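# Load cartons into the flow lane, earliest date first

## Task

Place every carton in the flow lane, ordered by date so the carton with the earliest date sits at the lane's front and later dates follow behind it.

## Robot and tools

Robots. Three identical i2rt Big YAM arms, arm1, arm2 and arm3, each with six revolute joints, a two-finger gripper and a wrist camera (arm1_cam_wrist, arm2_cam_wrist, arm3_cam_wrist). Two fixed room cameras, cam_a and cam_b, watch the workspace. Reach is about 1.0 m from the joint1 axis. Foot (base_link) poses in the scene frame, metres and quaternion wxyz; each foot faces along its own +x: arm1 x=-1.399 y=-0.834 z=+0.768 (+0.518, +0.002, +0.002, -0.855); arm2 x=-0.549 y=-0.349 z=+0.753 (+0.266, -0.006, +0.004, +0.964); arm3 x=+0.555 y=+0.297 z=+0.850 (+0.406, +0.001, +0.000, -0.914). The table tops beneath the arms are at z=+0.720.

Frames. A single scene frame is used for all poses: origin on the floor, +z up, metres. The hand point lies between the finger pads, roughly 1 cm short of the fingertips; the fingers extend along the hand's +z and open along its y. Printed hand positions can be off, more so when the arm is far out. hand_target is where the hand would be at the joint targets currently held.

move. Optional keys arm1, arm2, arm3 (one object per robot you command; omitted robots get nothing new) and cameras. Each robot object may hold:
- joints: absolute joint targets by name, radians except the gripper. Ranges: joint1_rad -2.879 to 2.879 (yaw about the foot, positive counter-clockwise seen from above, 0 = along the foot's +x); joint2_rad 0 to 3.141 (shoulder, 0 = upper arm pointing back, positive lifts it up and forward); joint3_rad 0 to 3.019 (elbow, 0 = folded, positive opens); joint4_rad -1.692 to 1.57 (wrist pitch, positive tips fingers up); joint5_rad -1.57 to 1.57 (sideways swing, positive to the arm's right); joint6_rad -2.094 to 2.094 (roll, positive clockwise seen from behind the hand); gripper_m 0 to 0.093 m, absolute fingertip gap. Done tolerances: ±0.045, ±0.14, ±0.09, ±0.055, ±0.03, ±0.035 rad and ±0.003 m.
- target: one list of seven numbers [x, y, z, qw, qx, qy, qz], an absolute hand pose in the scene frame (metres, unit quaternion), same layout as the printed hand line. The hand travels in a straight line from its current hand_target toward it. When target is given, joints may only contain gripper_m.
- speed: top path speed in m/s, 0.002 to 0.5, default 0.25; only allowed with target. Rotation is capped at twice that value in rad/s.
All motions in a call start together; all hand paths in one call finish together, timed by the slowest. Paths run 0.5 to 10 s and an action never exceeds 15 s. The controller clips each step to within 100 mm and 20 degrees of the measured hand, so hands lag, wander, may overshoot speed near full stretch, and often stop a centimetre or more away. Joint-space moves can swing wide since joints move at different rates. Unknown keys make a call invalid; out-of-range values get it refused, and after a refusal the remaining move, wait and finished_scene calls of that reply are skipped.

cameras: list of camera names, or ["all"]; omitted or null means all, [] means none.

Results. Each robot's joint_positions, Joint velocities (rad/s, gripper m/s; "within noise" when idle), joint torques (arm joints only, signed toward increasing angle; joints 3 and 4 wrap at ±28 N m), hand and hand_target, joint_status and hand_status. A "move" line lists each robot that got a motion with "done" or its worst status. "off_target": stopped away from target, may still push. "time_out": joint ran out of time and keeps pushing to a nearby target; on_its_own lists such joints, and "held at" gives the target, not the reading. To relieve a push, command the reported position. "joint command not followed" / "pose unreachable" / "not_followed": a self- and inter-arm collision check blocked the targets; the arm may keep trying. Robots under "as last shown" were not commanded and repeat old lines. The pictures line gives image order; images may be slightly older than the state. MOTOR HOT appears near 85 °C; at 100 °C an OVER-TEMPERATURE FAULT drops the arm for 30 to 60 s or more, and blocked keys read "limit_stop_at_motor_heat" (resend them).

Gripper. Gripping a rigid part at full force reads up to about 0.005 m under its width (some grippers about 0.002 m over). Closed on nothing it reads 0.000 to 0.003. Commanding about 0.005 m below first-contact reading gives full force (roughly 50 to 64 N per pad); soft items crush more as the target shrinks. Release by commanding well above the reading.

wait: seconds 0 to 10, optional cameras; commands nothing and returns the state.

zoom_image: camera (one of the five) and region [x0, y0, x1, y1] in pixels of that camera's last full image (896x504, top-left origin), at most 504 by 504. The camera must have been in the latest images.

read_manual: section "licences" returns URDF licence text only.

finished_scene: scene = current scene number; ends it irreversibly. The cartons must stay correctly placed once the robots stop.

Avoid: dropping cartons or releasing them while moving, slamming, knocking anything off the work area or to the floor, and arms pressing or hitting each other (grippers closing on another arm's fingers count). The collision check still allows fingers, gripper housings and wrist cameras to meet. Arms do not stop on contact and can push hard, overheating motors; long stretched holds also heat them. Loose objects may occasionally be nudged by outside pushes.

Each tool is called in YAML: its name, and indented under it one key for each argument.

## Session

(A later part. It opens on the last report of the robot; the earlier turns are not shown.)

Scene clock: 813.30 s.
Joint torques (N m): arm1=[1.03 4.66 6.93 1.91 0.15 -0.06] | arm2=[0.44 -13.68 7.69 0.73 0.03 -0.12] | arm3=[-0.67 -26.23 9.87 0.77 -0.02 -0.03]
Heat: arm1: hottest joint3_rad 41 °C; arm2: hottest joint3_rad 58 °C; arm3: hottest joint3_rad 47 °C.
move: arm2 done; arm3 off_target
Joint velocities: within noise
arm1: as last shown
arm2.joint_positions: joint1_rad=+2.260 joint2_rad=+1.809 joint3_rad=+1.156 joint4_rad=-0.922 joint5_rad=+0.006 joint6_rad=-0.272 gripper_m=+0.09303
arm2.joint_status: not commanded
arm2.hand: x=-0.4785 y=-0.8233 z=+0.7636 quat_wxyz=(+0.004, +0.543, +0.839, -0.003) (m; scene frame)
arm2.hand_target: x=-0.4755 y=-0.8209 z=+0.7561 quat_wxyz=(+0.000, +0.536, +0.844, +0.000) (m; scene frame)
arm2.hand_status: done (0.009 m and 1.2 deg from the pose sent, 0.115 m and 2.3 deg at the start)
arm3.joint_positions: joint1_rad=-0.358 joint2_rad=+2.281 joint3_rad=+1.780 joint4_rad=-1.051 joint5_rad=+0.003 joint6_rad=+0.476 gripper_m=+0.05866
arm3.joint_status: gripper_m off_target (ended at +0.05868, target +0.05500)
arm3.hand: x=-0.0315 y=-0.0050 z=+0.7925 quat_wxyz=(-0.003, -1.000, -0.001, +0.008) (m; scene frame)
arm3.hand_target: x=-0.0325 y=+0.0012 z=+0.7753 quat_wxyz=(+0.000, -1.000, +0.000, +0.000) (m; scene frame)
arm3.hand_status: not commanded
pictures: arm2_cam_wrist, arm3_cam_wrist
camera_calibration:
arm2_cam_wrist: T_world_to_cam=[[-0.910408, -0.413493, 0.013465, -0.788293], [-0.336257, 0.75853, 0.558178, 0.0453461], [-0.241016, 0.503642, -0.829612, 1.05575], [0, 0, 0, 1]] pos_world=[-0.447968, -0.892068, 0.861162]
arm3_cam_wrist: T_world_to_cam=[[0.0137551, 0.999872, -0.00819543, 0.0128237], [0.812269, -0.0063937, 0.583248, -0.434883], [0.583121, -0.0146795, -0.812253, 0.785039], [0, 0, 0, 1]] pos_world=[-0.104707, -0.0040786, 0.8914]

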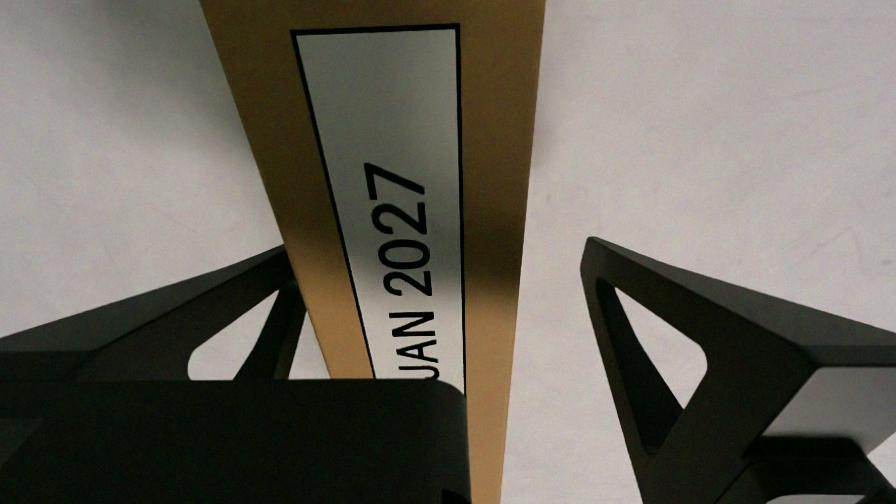

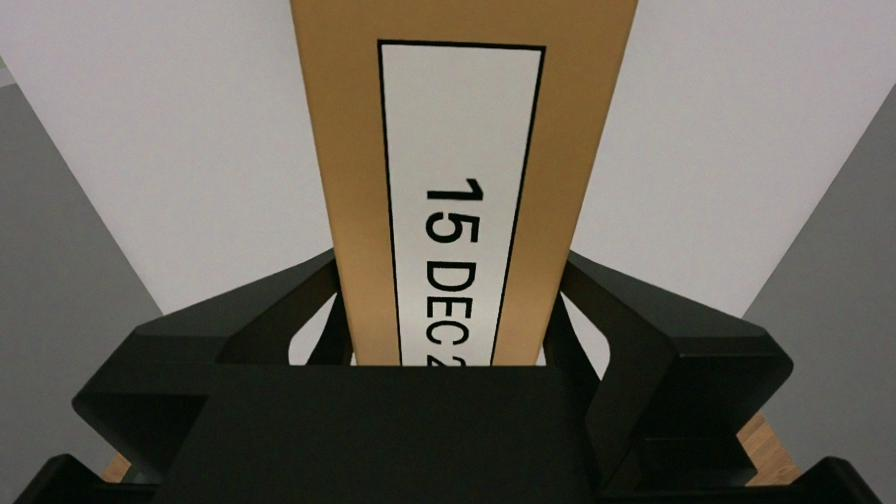

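move:
  arm2: {"joints": {"gripper_m": 0.055}}
  arm3: {"target": [-0.02, 0.0, 0.91, 0, 1, 0, 0], "speed": 0.25}
  cameras: ["arm2_cam_wrist"]

move:
  arm2: {"target": [-0.4755, -0.821, 0.92, 0, 0.5358, 0.8443, 0], "speed": 0.25}
  arm3: {"target": [0.38, -0.02, 0.92, 0, 1, 0, 0], "speed": 0.35}
  cameras: ["arm2_cam_wrist"]

move:
  arm2: {"joints": {"joint1_rad": -1.74, "joint2_rad": 1.592, "joint3_rad": 1.421, "joint4_rad": -1.40, "joint5_rad": 0.0, "joint6_rad": 0.862}}
  arm3: {"target": [0.60, -0.35, 0.90, 0, 1, -0.009, 0], "speed": 0.35}
  cameras: ["arm3_cam_wrist", "arm2_cam_wrist", "cam_a"]

Scene clock: 821.67 s.
Joint torques (N m): arm1=[1.03 4.6 6.93 1.89 0.15 -0.06] | arm2=[0.21 -13.39 7.65 0.75 0.06 -0.11] | arm3=[0.26 -27.93 14.78 -0.03 0 0.08]
Heat: arm1: hottest joint3_rad 41 °C; arm2: hottest joint3_rad 56 °C; arm3: hottest joint3_rad 46 °C.
move: arm2 off_target; arm3 off_target
Joint velocities: within noise
arm1: as last shown
arm2.joint_positions: joint1_rad=+2.263 joint2_rad=+1.809 joint3_rad=+1.156 joint4_rad=-0.922 joint5_rad=+0.005 joint6_rad=-0.274 gripper_m=+0.06067
arm2.joint_status: gripper_m off_target (ended at +0.06069, target +0.05500)
arm2.hand: x=-0.4769 y=-0.8230 z=+0.7637 quat_wxyz=(+0.004, +0.541, +0.841, -0.002) (m; scene frame)
arm2.hand_target: x=-0.4756 y=-0.8209 z=+0.7561 quat_wxyz=(+0.000, +0.536, +0.844, +0.000) (m; scene frame)
arm2.hand_status: not commanded
arm3.joint_positions: joint1_rad=-0.358 joint2_rad=+2.133 joint3_rad=+1.786 joint4_rad=-1.268 joint5_rad=+0.003 joint6_rad=+0.476 gripper_m=+0.05864
arm3.joint_status: not commanded
arm3.hand: x=-0.0047 y=+0.0088 z=+0.8882 quat_wxyz=(+0.011, -1.000, -0.001, -0.020) (m; scene frame)
arm3.hand_target: x=-0.0190 y=+0.0005 z=+0.9102 quat_wxyz=(+0.000, -1.000, +0.000, +0.000) (m; scene frame)
arm3.hand_status: off_target (0.028 m and 2.7 deg from the pose sent, 0.118 m and 0.9 deg at the start)
pictures: arm2_cam_wrist
camera_calibration:
arm2_cam_wrist: T_world_to_cam=[[-0.908323, -0.418074, 0.0127618, -0.788949], [-0.340492, 0.756796, 0.557965, 0.0424326], [-0.242929, 0.502467, -0.829766, 1.05424], [0, 0, 0, 1]] pos_world=[-0.446068, -0.891671, 0.861162]

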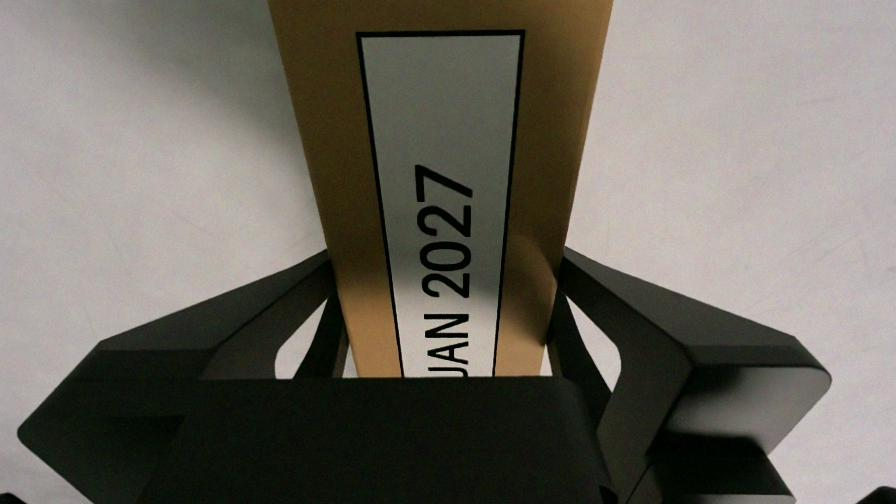

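Scene clock: 823.97 s.
Joint torques (N m): arm1=[0.97 4.6 6.91 1.88 0.15 -0.06] | arm2=[0.38 -13.8 14.68 -0.27 0.02 -0.08] | arm3=[0.85 -15.27 9.55 0.5 0.21 0.15]
Heat: arm1: hottest joint3_rad 41 °C; arm2: hottest joint3_rad 57 °C; arm3: hottest joint3_rad 46 °C.
move: arm2 off_target; arm3 done
Joint velocities: within noise
arm1: as last shown
arm2.joint_positions: joint1_rad=+2.263 joint2_rad=+1.636 joint3_rad=+1.303 joint4_rad=-1.314 joint5_rad=+0.006 joint6_rad=-0.274 gripper_m=+0.06067
arm2.joint_status: not commanded
arm2.hand: x=-0.4817 y=-0.7990 z=+0.8929 quat_wxyz=(-0.020, +0.541, +0.840, +0.024) (m; scene frame)
arm2.hand_target: x=-0.4757 y=-0.8193 z=+0.9203 quat_wxyz=(+0.000, +0.536, +0.844, +0.000) (m; scene frame)
arm2.hand_status: off_target (0.035 m and 3.7 deg from the pose sent, 0.156 m and 0.9 deg at the start)
arm3.joint_positions: joint1_rad=+0.225 joint2_rad=+1.450 joint3_rad=+0.877 joint4_rad=-1.029 joint5_rad=-0.001 joint6_rad=+1.062 gripper_m=+0.05864
arm3.joint_status: not commanded
arm3.hand: x=+0.3801 y=-0.0140 z=+0.9116 quat_wxyz=(+0.013, -1.000, +0.000, -0.009) (m; scene frame)
arm3.hand_target: x=+0.3800 y=-0.0199 z=+0.9199 quat_wxyz=(+0.000, -1.000, +0.000, +0.000) (m; scene frame)
arm3.hand_status: done (0.010 m and 1.9 deg from the pose sent, 0.387 m and 2.6 deg at the start)
pictures: arm2_cam_wrist
camera_calibration:
arm2_cam_wrist: T_world_to_cam=[[-0.908068, -0.418774, -0.00632884, -0.768335], [-0.333962, 0.714878, 0.614344, -0.130303], [-0.252747, 0.55998, -0.789013, 1.15309], [0, 0, 0, 1]] pos_world=[-0.449778, -0.874313, 0.984988]

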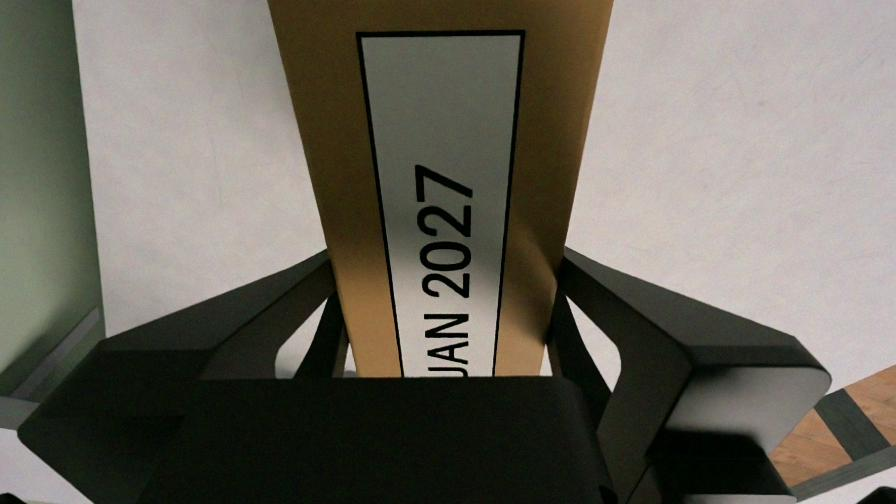

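Scene clock: 826.80 s.
Joint torques (N m): arm1=[0.97 4.6 6.91 1.88 0.15 -0.06] | arm2=[-0.03 -14.74 11.77 -0.24 -0.01 0.09] | arm3=[-0.26 -25.76 15.47 -0.09 0.19 0.15]
Heat: arm1: hottest joint3_rad 41 °C; arm2: hottest joint3_rad 57 °C; arm3: hottest joint3_rad 46 °C.
move: arm2 done; arm3 off_target
Joint velocities: within noise
arm1: as last shown
arm2.joint_positions: joint1_rad=-1.742 joint2_rad=+1.609 joint3_rad=+1.395 joint4_rad=-1.391 joint5_rad=+0.002 joint6_rad=+0.853 gripper_m=+0.06081
arm2.joint_status: all done
arm2.hand: x=-0.2438 y=+0.0081 z=+0.9314 quat_wxyz=(+0.006, +0.004, -1.000, +0.019) (m; scene frame)
arm2.hand_target: x=-0.2416 y=+0.0128 z=+0.9486 quat_wxyz=(-0.005, +0.000, -1.000, +0.006) (m; scene frame)
arm2.hand_status: not commanded
arm3.joint_positions: joint1_rad=+0.810 joint2_rad=+2.128 joint3_rad=+1.774 joint4_rad=-1.252 joint5_rad=+0.000 joint6_rad=+1.652 gripper_m=+0.05863
arm3.joint_status: not commanded
arm3.hand: x=+0.6016 y=-0.3302 z=+0.8879 quat_wxyz=(+0.017, -1.000, +0.003, +0.000) (m; scene frame)
arm3.hand_target: x=+0.5999 y=-0.3490 z=+0.9004 quat_wxyz=(-0.001, -1.000, +0.009, +0.000) (m; scene frame)
arm3.hand_status: off_target (0.023 m and 2.1 deg from the pose sent, 0.402 m and 2.1 deg at the start)
pictures: arm2_cam_wrist, arm3_cam_wrist, cam_a
camera_calibration:
arm2_cam_wrist: T_world_to_cam=[[0.0123782, -0.998603, 0.0513769, -0.0386828], [-0.818295, 0.0194126, 0.574471, -0.72671], [-0.574665, -0.0491524, -0.816911, 0.744061], [0, 0, 0, 1]] pos_world=[-0.166598, 0.012051, 1.02729]
arm3_cam_wrist: T_world_to_cam=[[0.0214405, 0.999245, 0.0323951, 0.289121], [0.803422, -0.0365054, 0.59429, -1.02122], [0.595024, 0.0132851, -0.803598, 0.482968], [0, 0, 0, 1]] pos_world=[0.526895, -0.332599, 0.985647]

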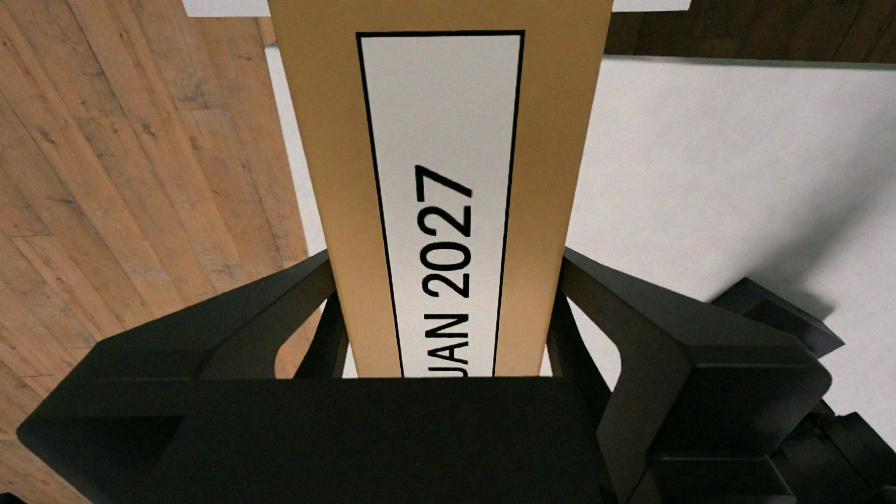

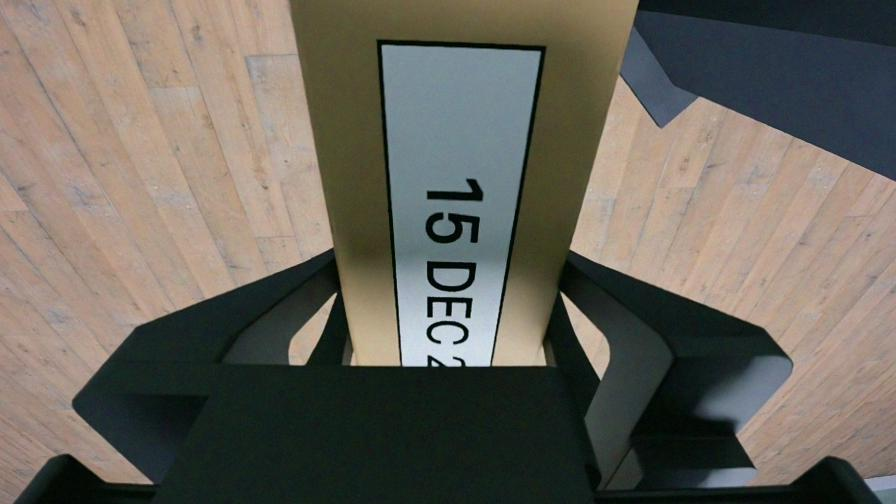

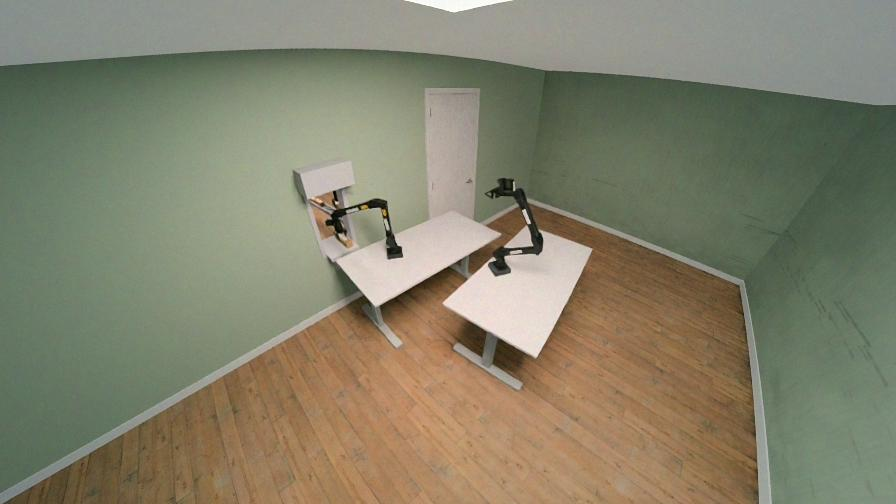

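move:
  arm2: {"target": [0.02, 0.005, 0.86, 0.012, 0, 1, 0.008], "speed": 0.25}
  arm3: {"target": [0.60, -0.334, 0.80, 0, 1, -0.009, 0], "speed": 0.12}
  cameras: ["arm3_cam_wrist"]

move:
  arm2: {"target": [0.018, 0.004, 0.773, 0.018, 0, 1, 0.011], "speed": 0.1}
  arm3: {"target": [0.60, -0.333, 0.770, 0, 1, -0.009, 0], "speed": 0.08}
  cameras: ["arm3_cam_wrist", "arm2_cam_wrist", "cam_b"]

zoom_image:
  camera: "cam_b"
  region: [310, 180, 550, 330]

Scene clock: 833.20 s.
Joint torques (N m): arm1=[0.91 4.66 6.93 1.88 0.15 -0.06] | arm2=[-0.09 -20.6 15.36 -0.18 -0.07 -0.11] | arm3=[0.03 -26.7 9.73 0.55 0.2 0.16]
Heat: arm1: hottest joint3_rad 41 °C; arm2: hottest joint3_rad 57 °C; arm3: hottest joint3_rad 46 °C.
move: arm2 off_target; arm3 done
Joint velocities: within noise
arm1: as last shown
arm2.joint_positions: joint1_rad=-2.053 joint2_rad=+2.136 joint3_rad=+1.914 joint4_rad=-1.375 joint5_rad=-0.013 joint6_rad=+0.563 gripper_m=+0.06081
arm2.joint_status: not commanded
arm2.hand: x=+0.0024 y=-0.0081 z=+0.8386 quat_wxyz=(+0.010, -0.007, -1.000, +0.007) (m; scene frame)
arm2.hand_target: x=+0.0185 y=+0.0041 z=+0.8606 quat_wxyz=(-0.013, +0.000, -1.000, -0.008) (m; scene frame)
arm2.hand_status: off_target (0.031 m and 3.1 deg from the pose sent, 0.273 m and 3.8 deg at the start)
arm3.joint_positions: joint1_rad=+0.810 joint2_rad=+2.211 joint3_rad=+1.677 joint4_rad=-1.042 joint5_rad=+0.000 joint6_rad=+1.654 gripper_m=+0.05863
arm3.joint_status: not commanded
arm3.hand: x=+0.6018 y=-0.3308 z=+0.8035 quat_wxyz=(+0.003, -1.000, +0.004, -0.001) (m; scene frame)
arm3.hand_target: x=+0.6000 y=-0.3340 z=+0.8001 quat_wxyz=(+0.000, -1.000, +0.009, +0.000) (m; scene frame)
arm3.hand_status: done (0.005 m and 0.7 deg from the pose sent, 0.088 m and 2.1 deg at the start)
pictures: arm3_cam_wrist
camera_calibration:
arm3_cam_wrist: T_world_to_cam=[[0.0229768, 0.999732, 0.00284318, 0.315438], [0.802053, -0.0201311, 0.596914, -0.967143], [0.596811, -0.0114348, -0.8023, 0.404747], [0, 0, 0, 1]] pos_world=[0.526895, -0.330195, 0.901133]

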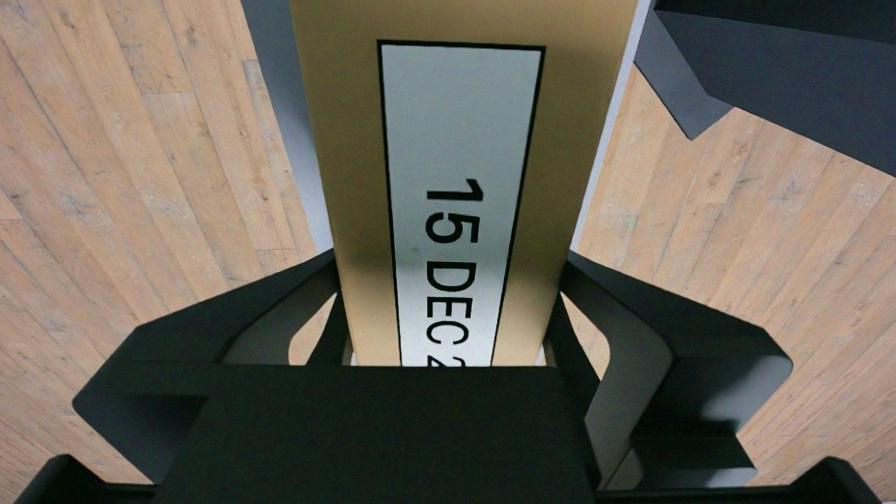

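Scene clock: 834.60 s.
Joint torques (N m): arm1=[1.03 4.54 6.91 1.87 0.15 -0.06] | arm2=[0.03 -20.19 8.79 1.26 0.04 -0.11] | arm3=[-0.03 -24.23 8.95 0.99 -0.04 0.05]
Heat: arm1: hottest joint3_rad 41 °C; arm2: hottest joint3_rad 57 °C; arm3: hottest joint3_rad 46 °C.
move: arm2 off_target; arm3 off_target
Joint velocities: within noise
arm1.joint_positions: joint1_rad=+2.139 joint2_rad=+0.495 joint3_rad=+1.497 joint4_rad=-1.207 joint5_rad=+0.003 joint6_rad=+0.009 gripper_m=+0.09296
arm1.joint_status: not commanded
arm1.hand: x=-1.2332 y=-0.8238 z=+1.4098 quat_wxyz=(-0.631, +0.028, -0.774, -0.031) (m; scene frame)
arm1.hand_target: x=-1.2313 y=-0.8233 z=+1.4123 quat_wxyz=(-0.634, +0.032, -0.772, -0.029) (m; scene frame)
arm1.hand_status: not commanded
arm2.joint_positions: joint1_rad=-2.053 joint2_rad=+2.183 joint3_rad=+1.855 joint4_rad=-1.197 joint5_rad=-0.014 joint6_rad=+0.562 gripper_m=+0.06081
arm2.joint_status: not commanded
arm2.hand: x=+0.0198 y=+0.0019 z=+0.7875 quat_wxyz=(-0.021, -0.006, -1.000, -0.013) (m; scene frame)
arm2.hand_target: x=+0.0178 y=+0.0038 z=+0.7731 quat_wxyz=(-0.018, +0.000, -1.000, -0.011) (m; scene frame)
arm2.hand_status: off_target (0.015 m and 0.8 deg from the pose sent, 0.068 m and 3.9 deg at the start)
arm3.joint_positions: joint1_rad=+0.810 joint2_rad=+2.225 joint3_rad=+1.667 joint4_rad=-0.996 joint5_rad=+0.006 joint6_rad=+1.664 gripper_m=+0.05863
arm3.joint_status: not commanded
arm3.hand: x=+0.6010 y=-0.3354 z=+0.7919 quat_wxyz=(-0.009, -1.000, +0.009, +0.001) (m; scene frame)
arm3.hand_target: x=+0.6000 y=-0.3323 z=+0.7704 quat_wxyz=(+0.000, -1.000, +0.009, +0.000) (m; scene frame)
arm3.hand_status: off_target (0.022 m and 1.0 deg from the pose sent, 0.034 m and 0.7 deg at the start)
pictures: arm2_cam_wrist, arm3_cam_wrist, cam_b
camera_calibration:
arm2_cam_wrist: T_world_to_cam=[[-0.00697184, -0.9999, -0.0123279, 0.00969323], [-0.847668, -0.000630558, 0.530527, -0.393046], [-0.530482, 0.0141487, -0.847578, 0.800861], [0, 0, 0, 1]] pos_world=[0.091737, -0.00188675, 0.887434]
arm3_cam_wrist: T_world_to_cam=[[0.0329263, 0.999244, -0.0206564, 0.332693], [0.804645, -0.0142434, 0.593585, -0.956575], [0.592842, -0.0361656, -0.804506, 0.391583], [0, 0, 0, 1]] pos_world=[0.526602, -0.331904, 0.889712]

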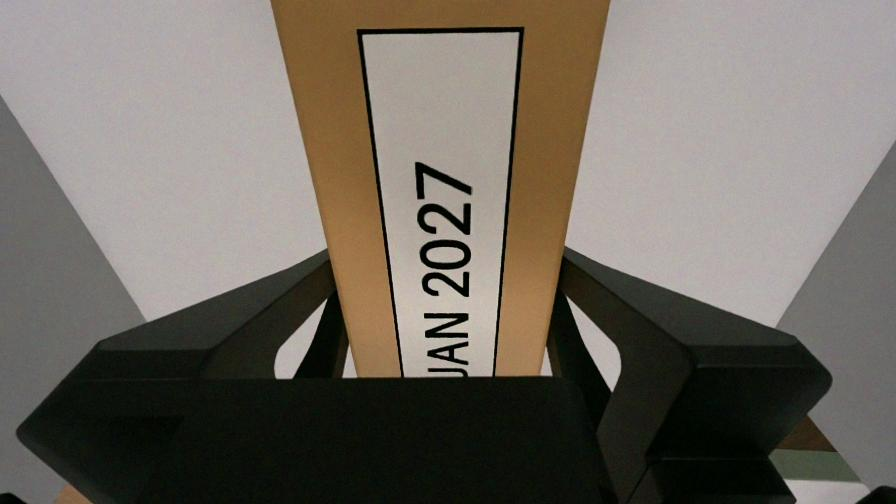

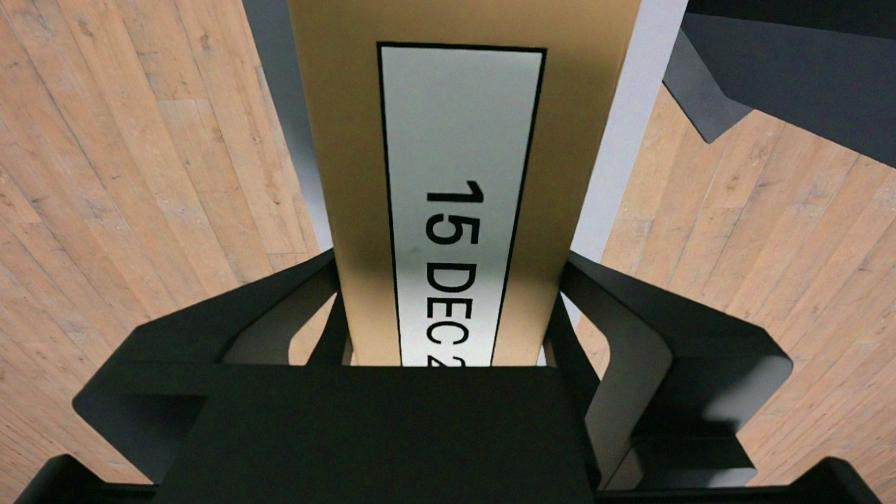

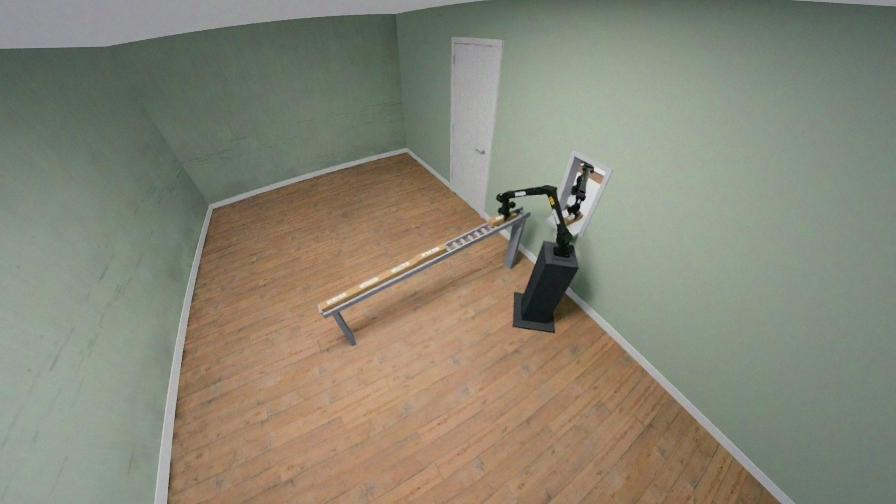

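Scaled by 2.100 from the camera's 896x504 image, which has a finer 1280x720 frame.

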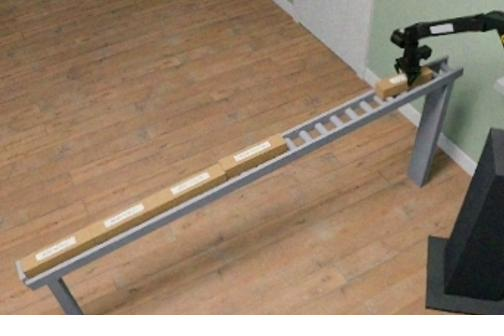

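move:
  arm2: {"joints": {"gripper_m": 0.093}}
  arm3: {"target": [0.60, -0.329, 0.755, 0, 1, -0.009, 0], "speed": 0.08}
  cameras: ["arm3_cam_wrist"]

move:
  arm2: {"target": [0.0, 0.0, 0.91, 0, 0, 1, 0], "speed": 0.25}
  arm3: {"target": [0.60, -0.328, 0.745, 0, 1, -0.009, 0], "speed": 0.08}
  cameras: ["arm3_cam_wrist", "arm2_cam_wrist"]

Scene clock: 839.40 s.
Joint torques (N m): arm1=[0.97 4.54 6.93 1.88 0.15 -0.06] | arm2=[0.09 -20.13 8.76 0.84 0.01 -0.09] | arm3=[-0.32 -23 8.54 1.11 -0.17 0.01]
Heat: arm1: hottest joint3_rad 41 °C; arm2: hottest joint3_rad 56 °C; arm3: hottest joint3_rad 45 °C.
move: arm2 done; arm3 off_target
Joint velocities: within noise
arm1: as last shown
arm2.joint_positions: joint1_rad=-2.053 joint2_rad=+2.183 joint3_rad=+1.855 joint4_rad=-1.187 joint5_rad=-0.014 joint6_rad=+0.562 gripper_m=+0.09294
arm2.joint_status: all done
arm2.hand: x=+0.0219 y=+0.0032 z=+0.7876 quat_wxyz=(-0.025, -0.006, -1.000, -0.015) (m; scene frame)
arm2.hand_target: x=+0.0177 y=+0.0038 z=+0.7731 quat_wxyz=(-0.018, +0.000, -1.000, -0.011) (m; scene frame)
arm2.hand_status: not commanded
arm3.joint_positions: joint1_rad=+0.810 joint2_rad=+2.225 joint3_rad=+1.649 joint4_rad=-0.965 joint5_rad=+0.010 joint6_rad=+1.668 gripper_m=+0.05861
arm3.joint_status: not commanded
arm3.hand: x=+0.6004 y=-0.3347 z=+0.7860 quat_wxyz=(-0.015, -1.000, +0.011, +0.003) (m; scene frame)
arm3.hand_target: x=+0.5999 y=-0.3276 z=+0.7559 quat_wxyz=(+0.000, -1.000, +0.009, +0.000) (m; scene frame)
arm3.hand_status: off_target (0.032 m and 1.8 deg from the pose sent, 0.037 m and 1.1 deg at the start)
pictures: arm3_cam_wrist
camera_calibration:
arm3_cam_wrist: T_world_to_cam=[[0.037121, 0.99876, -0.0331867, 0.339003], [0.806024, -0.0102935, 0.591794, -0.950673], [0.590718, -0.0487173, -0.805406, 0.385083], [0, 0, 0, 1]] pos_world=[0.526205, -0.329608, 0.884001]

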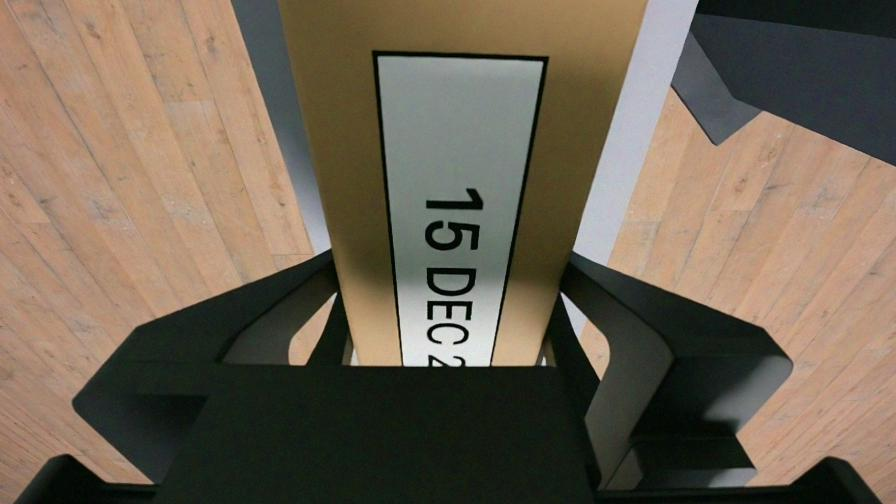

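Scene clock: 840.87 s.
Joint torques (N m): arm1=[1.03 4.66 6.93 1.89 0.15 -0.06] | arm2=[0.5 -18.43 13.91 -0.13 0 -0.03] | arm3=[0.03 -22.07 8.27 1.4 -0.18 -0.01]
Heat: arm1: hottest joint3_rad 41 °C; arm2: hottest joint3_rad 56 °C; arm3: hottest joint3_rad 45 °C.
move: arm2 off_target; arm3 off_target
Joint velocities: within noise
arm1: as last shown
arm2.joint_positions: joint1_rad=-2.053 joint2_rad=+2.064 joint3_rad=+1.978 joint4_rad=-1.500 joint5_rad=-0.015 joint6_rad=+0.562 gripper_m=+0.09294
arm2.joint_status: not commanded
arm2.hand: x=-0.0073 y=-0.0126 z=+0.9074 quat_wxyz=(+0.006, -0.006, -1.000, +0.004) (m; scene frame)
arm2.hand_target: x=-0.0005 y=-0.0003 z=+0.9100 quat_wxyz=(-0.001, +0.000, -1.000, +0.000) (m; scene frame)
arm2.hand_status: off_target (0.015 m and 1.1 deg from the pose sent, 0.124 m and 3.5 deg at the start)
arm3.joint_positions: joint1_rad=+0.810 joint2_rad=+2.226 joint3_rad=+1.643 joint4_rad=-0.953 joint5_rad=+0.010 joint6_rad=+1.670 gripper_m=+0.05859
arm3.joint_status: not commanded
arm3.hand: x=+0.6004 y=-0.3347 z=+0.7834 quat_wxyz=(-0.018, -1.000, +0.012, +0.002) (m; scene frame)
arm3.hand_target: x=+0.5999 y=-0.3260 z=+0.7465 quat_wxyz=(+0.000, -1.000, +0.009, +0.000) (m; scene frame)
arm3.hand_status: off_target (0.039 m and 2.1 deg from the pose sent, 0.042 m and 1.8 deg at the start)
pictures: arm2_cam_wrist, arm3_cam_wrist
camera_calibration:
arm2_cam_wrist: T_world_to_cam=[[-0.00767581, -0.999761, 0.020463, -0.0332062], [-0.818073, 0.0180465, 0.574832, -0.519358], [-0.575064, -0.0123279, -0.818016, 0.860806], [0, 0, 0, 1]] pos_world=[0.0698913, -0.0132137, 1.00338]
arm3_cam_wrist: T_world_to_cam=[[0.0394708, 0.998493, -0.0381369, 0.341359], [0.805708, -0.00922966, 0.592241, -0.949006], [0.590996, -0.0541035, -0.804858, 0.380614], [0, 0, 0, 1]] pos_world=[0.526207, -0.329011, 0.881398]

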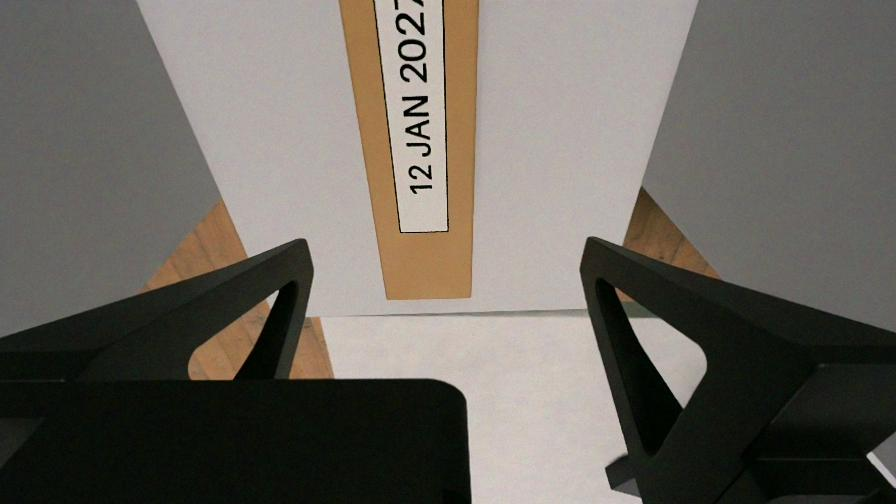

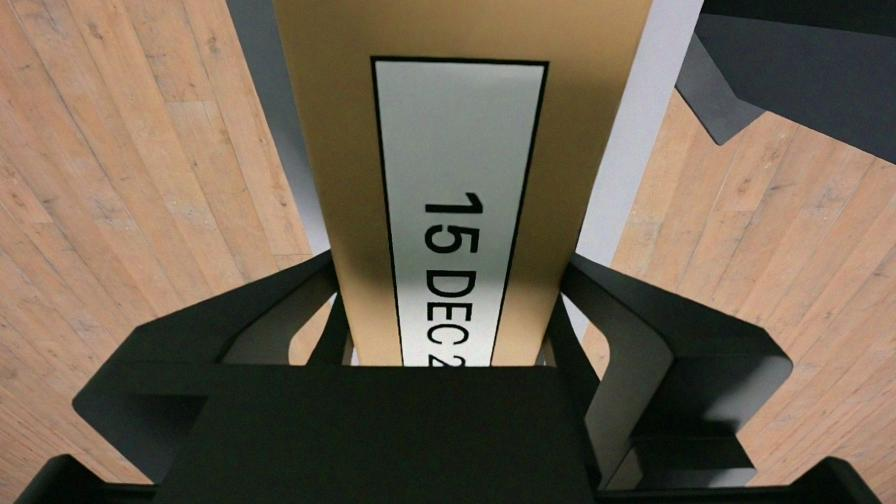

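move:
  arm2: {"target": [-0.25, 0.01, 0.95, 0, 0, 1, 0], "speed": 0.35}
  arm3: {"target": [0.60, -0.332, 0.737, 0, 1, -0.009, 0], "speed": 0.08}
  cameras: ["arm3_cam_wrist"]

move:
  arm2: {"joints": {"joint1_rad": 1.0, "joint2_rad": 1.0, "joint3_rad": 1.3, "joint4_rad": -1.2, "joint5_rad": 0.0, "joint6_rad": 0.0}}
  arm3: {"joints": {"gripper_m": 0.076}}
  cameras: ["arm3_cam_wrist"]

Scene clock: 846.50 s.
Joint torques (N m): arm1=[0.97 4.66 6.93 1.89 0.15 -0.06] | arm2=[0.03 -12.63 8.81 0.7 0.12 0.14] | arm3=[-0.03 -20.6 9.48 1.61 -0.17 -0.02]
Heat: arm1: hottest joint3_rad 41 °C; arm2: hottest joint3_rad 57 °C; arm3: hottest joint3_rad 45 °C.
move: arm2 done; arm3 off_target
Joint velocities: within noise
arm1: as last shown
arm2.joint_positions: joint1_rad=-1.739 joint2_rad=+1.567 joint3_rad=+1.414 joint4_rad=-1.407 joint5_rad=-0.017 joint6_rad=+0.855 gripper_m=+0.09294
arm2.joint_status: not commanded
arm2.hand: x=-0.2480 y=+0.0108 z=+0.9571 quat_wxyz=(-0.002, +0.004, -1.000, -0.004) (m; scene frame)
arm2.hand_target: x=-0.2501 y=+0.0100 z=+0.9501 quat_wxyz=(+0.000, +0.000, -1.000, +0.000) (m; scene frame)
arm2.hand_status: done (0.007 m and 0.7 deg from the pose sent, 0.247 m and 1.1 deg at the start)
arm3.joint_positions: joint1_rad=+0.810 joint2_rad=+2.226 joint3_rad=+1.641 joint4_rad=-0.951 joint5_rad=+0.010 joint6_rad=+1.670 gripper_m=+0.05859
arm3.joint_status: not commanded
arm3.hand: x=+0.6004 y=-0.3344 z=+0.7826 quat_wxyz=(-0.018, -1.000, +0.012, +0.002) (m; scene frame)
arm3.hand_target: x=+0.5998 y=-0.3288 z=+0.7390 quat_wxyz=(+0.000, -1.000, +0.009, +0.000) (m; scene frame)
arm3.hand_status: off_target (0.046 m and 2.1 deg from the pose sent, 0.047 m and 2.1 deg at the start)
pictures: arm3_cam_wrist
camera_calibration:
arm3_cam_wrist: T_world_to_cam=[[0.0394708, 0.998493, -0.0381369, 0.340925], [0.805708, -0.00922966, 0.592241, -0.948469], [0.590996, -0.0541035, -0.804858, 0.379911], [0, 0, 0, 1]] pos_world=[0.526207, -0.328611, 0.880498]

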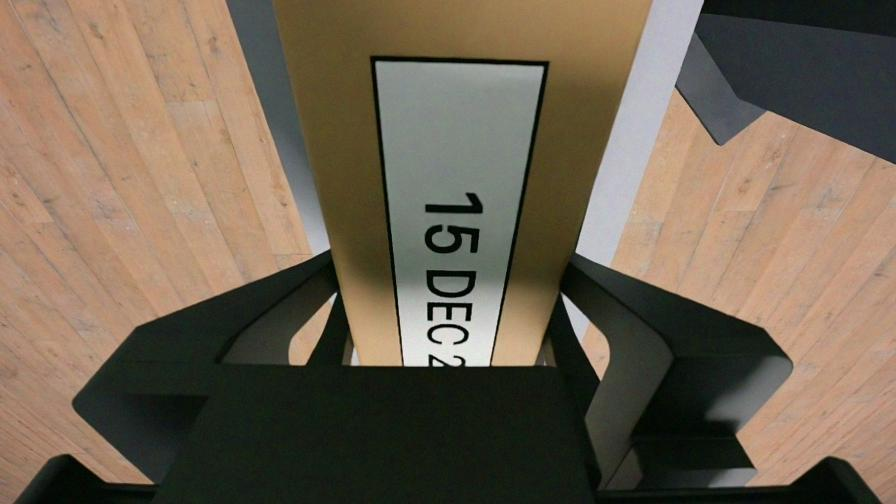

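Scene clock: 848.87 s.
Joint torques (N m): arm1=[0.91 4.6 6.93 1.89 0.15 -0.06] | arm2=[0.62 -4.84 10.37 1.81 0.01 -0.1] | arm3=[-0.09 -21.89 9.44 0.61 0.05 -0.01]
Heat: arm1: hottest joint3_rad 41 °C; arm2: hottest joint3_rad 57 °C; arm3: hottest joint3_rad 45 °C.
move: arm2 done; arm3 done
Joint velocities: within noise
arm1: as last shown
arm2.joint_positions: joint1_rad=+0.991 joint2_rad=+1.005 joint3_rad=+1.306 joint4_rad=-1.206 joint5_rad=-0.001 joint6_rad=+0.009 gripper_m=+0.09301
arm2.joint_status: all done
arm2.hand: x=-0.9060 y=-0.5155 z=+1.1582 quat_wxyz=(+0.081, +0.923, +0.205, -0.315) (m; scene frame)
arm2.hand_target: x=-0.9040 y=-0.5182 z=+1.1579 quat_wxyz=(+0.081, +0.920, +0.213, -0.317) (m; scene frame)
arm2.hand_status: not commanded
arm3.joint_positions: joint1_rad=+0.810 joint2_rad=+2.238 joint3_rad=+1.642 joint4_rad=-0.922 joint5_rad=+0.004 joint6_rad=+1.669 gripper_m=+0.07593
arm3.joint_status: all done
arm3.hand: x=+0.6018 y=-0.3393 z=+0.7763 quat_wxyz=(-0.026, -1.000, +0.012, -0.001) (m; scene frame)
arm3.hand_target: x=+0.5998 y=-0.3288 z=+0.7390 quat_wxyz=(+0.000, -1.000, +0.009, +0.000) (m; scene frame)
arm3.hand_status: not commanded
pictures: arm3_cam_wrist
camera_calibration:
arm3_cam_wrist: T_world_to_cam=[[0.0387961, 0.997719, -0.0552359, 0.35897], [0.801547, 0.00193464, 0.597928, -0.944026], [0.596671, -0.0674715, -0.799644, 0.361925], [0, 0, 0, 1]] pos_world=[0.526805, -0.331906, 0.873699]

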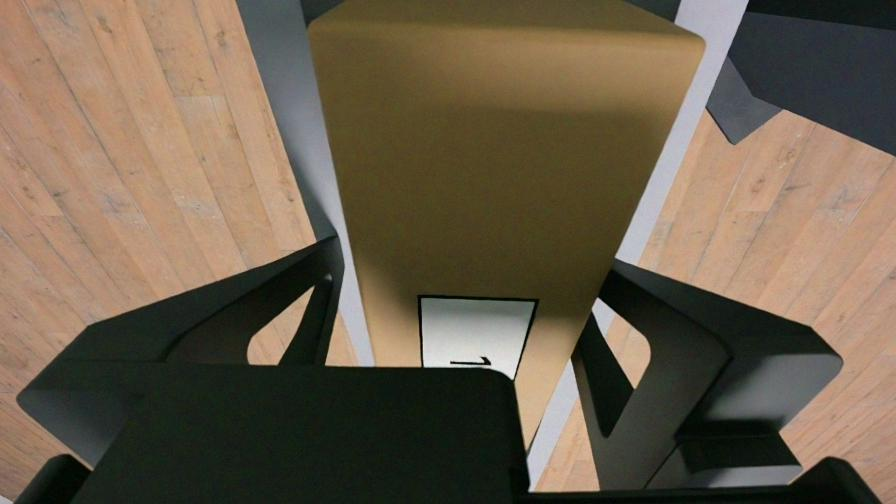

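move:
  arm3: {"target": [0.60, -0.33, 0.88, 0, 1, -0.009, 0], "speed": 0.15}
  cameras: ["arm3_cam_wrist"]

move:
  arm3: {"target": [0.26, -0.01, 0.91, 0, 1, 0, 0], "speed": 0.35, "joints": {"gripper_m": 0.093}}
  cameras: ["cam_b"]

move:
  arm3: {"target": [-0.022, -0.01, 0.89, 0, 1, 0, 0], "speed": 0.35}
  cameras: ["arm3_cam_wrist"]

Scene clock: 854.33 s.
Joint torques (N m): arm1=[1.03 4.6 6.91 1.87 0.15 -0.06] | arm2=[0.56 -4.84 10.37 1.81 0.01 -0.11] | arm3=[-0.09 -26.05 13.29 -0.13 0.09 0.01]
Heat: arm1: hottest joint3_rad 41 °C; arm2: hottest joint3_rad 56 °C; arm3: hottest joint3_rad 44 °C.
move: arm3 off_target
Joint velocities: within noise
arm1, arm2: as last shown
arm2.hand: x=-0.9060 y=-0.5157 z=+1.1582 quat_wxyz=(+0.081, +0.923, +0.205, -0.315) (m; scene frame)
arm2.hand_target: x=-0.9039 y=-0.5183 z=+1.1579 quat_wxyz=(+0.081, +0.920, +0.213, -0.317) (m; scene frame)
arm3.joint_positions: joint1_rad=+0.810 joint2_rad=+2.106 joint3_rad=+1.685 joint4_rad=-1.174 joint5_rad=+0.003 joint6_rad=+1.668 gripper_m=+0.07595
arm3.joint_status: not commanded
arm3.hand: x=+0.6000 y=-0.3171 z=+0.8700 quat_wxyz=(+0.012, -1.000, +0.011, +0.002) (m; scene frame)
arm3.hand_target: x=+0.6000 y=-0.3296 z=+0.8802 quat_wxyz=(+0.000, -1.000, +0.009, +0.000) (m; scene frame)
arm3.hand_status: off_target (0.016 m and 1.4 deg from the pose sent, 0.104 m and 3.0 deg at the start)
pictures: arm3_cam_wrist
camera_calibration:
arm3_cam_wrist: T_world_to_cam=[[0.0378113, 0.999072, 0.0206477, 0.277067], [0.804548, -0.0426913, 0.592351, -1.00977], [0.592682, -0.0057855, -0.805416, 0.466239], [0, 0, 0, 1]] pos_world=[0.525605, -0.317221, 0.967936]

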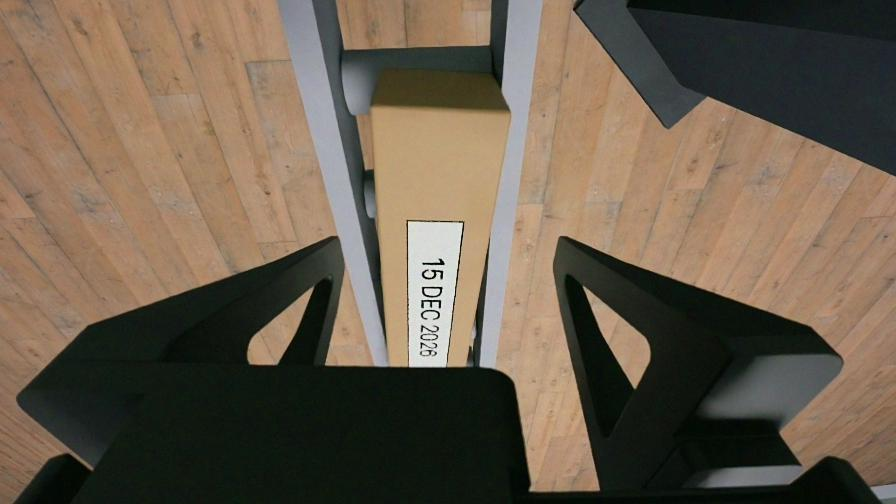

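Scene clock: 856.83 s.
Joint torques (N m): arm1=[1.03 4.66 6.9 1.88 0.15 -0.06] | arm2=[0.62 -4.84 10.37 1.8 0.01 -0.11] | arm3=[-0.15 -17.14 9.5 0.34 -0.02 -0.01]
Heat: arm1: hottest joint3_rad 41 °C; arm2: hottest joint3_rad 56 °C; arm3: hottest joint3_rad 44 °C.
move: arm3 done
Joint velocities: within noise
arm1, arm2: as last shown
arm3.joint_positions: joint1_rad=-0.026 joint2_rad=+1.604 joint3_rad=+1.042 joint4_rad=-1.016 joint5_rad=+0.004 joint6_rad=+0.817 gripper_m=+0.09291
arm3.joint_status: all done
arm3.hand: x=+0.2614 y=-0.0088 z=+0.9068 quat_wxyz=(+0.004, -1.000, +0.004, -0.002) (m; scene frame)
arm3.hand_target: x=+0.2601 y=-0.0100 z=+0.9101 quat_wxyz=(+0.000, -1.000, +0.000, +0.000) (m; scene frame)
arm3.hand_status: done (0.004 m and 0.7 deg from the pose sent, 0.460 m and 1.9 deg at the start)
pictures: cam_b

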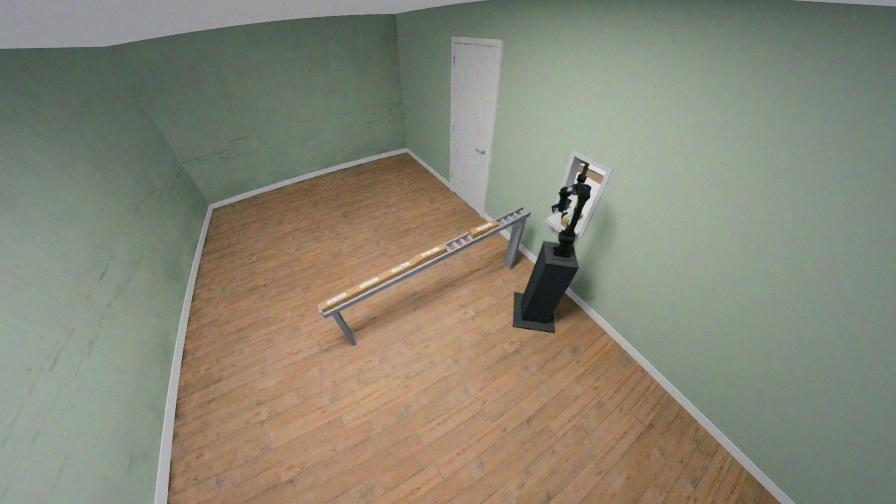

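Scene clock: 858.77 s.
Joint torques (N m): arm1=[0.97 4.66 6.91 1.89 0.15 -0.06] | arm2=[0.56 -4.84 10.37 1.8 0.01 -0.11] | arm3=[0.26 -24.41 14.67 0.1 -0.01 0]
Heat: arm1: hottest joint3_rad 41 °C; arm2: hottest joint3_rad 55 °C; arm3: hottest joint3_rad 44 °C.
move: arm3 off_target
Joint velocities: within noise
arm1, arm2: as last shown
arm3.joint_positions: joint1_rad=-0.345 joint2_rad=+2.129 joint3_rad=+1.796 joint4_rad=-1.240 joint5_rad=+0.003 joint6_rad=+0.499 gripper_m=+0.09291
arm3.joint_status: not commanded
arm3.hand: x=-0.0109 y=-0.0036 z=+0.8938 quat_wxyz=(+0.002, -1.000, +0.004, -0.001) (m; scene frame)
arm3.hand_target: x=-0.0215 y=-0.0098 z=+0.8900 quat_wxyz=(+0.000, -1.000, +0.000, +0.001) (m; scene frame)
arm3.hand_status: off_target (0.013 m and 0.5 deg from the pose sent, 0.284 m and 0.7 deg at the start)
pictures: arm3_cam_wrist
camera_calibration:
arm3_cam_wrist: T_world_to_cam=[[0.0240779, 0.999709, 0.00168097, 0.00319719], [0.801683, -0.020313, 0.597404, -0.523415], [0.597264, -0.0130366, -0.801939, 0.846259], [0, 0, 0, 1]] pos_world=[-0.0859042, -0.00279601, 0.991333]

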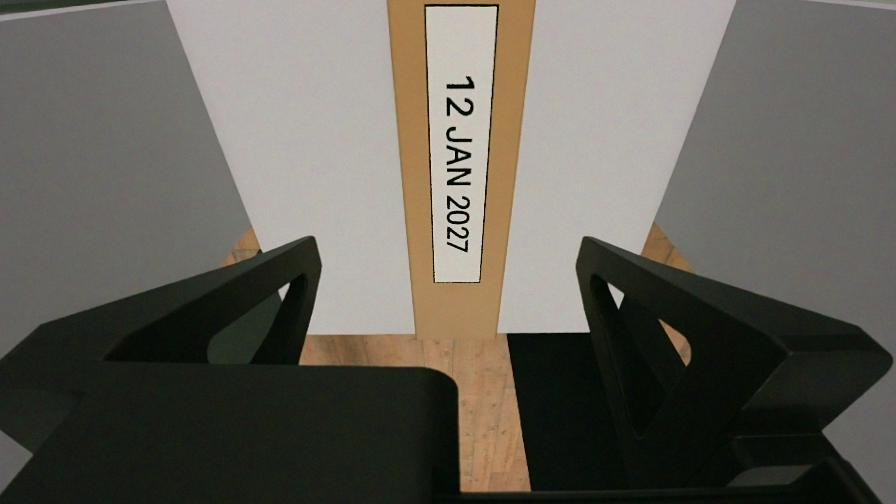

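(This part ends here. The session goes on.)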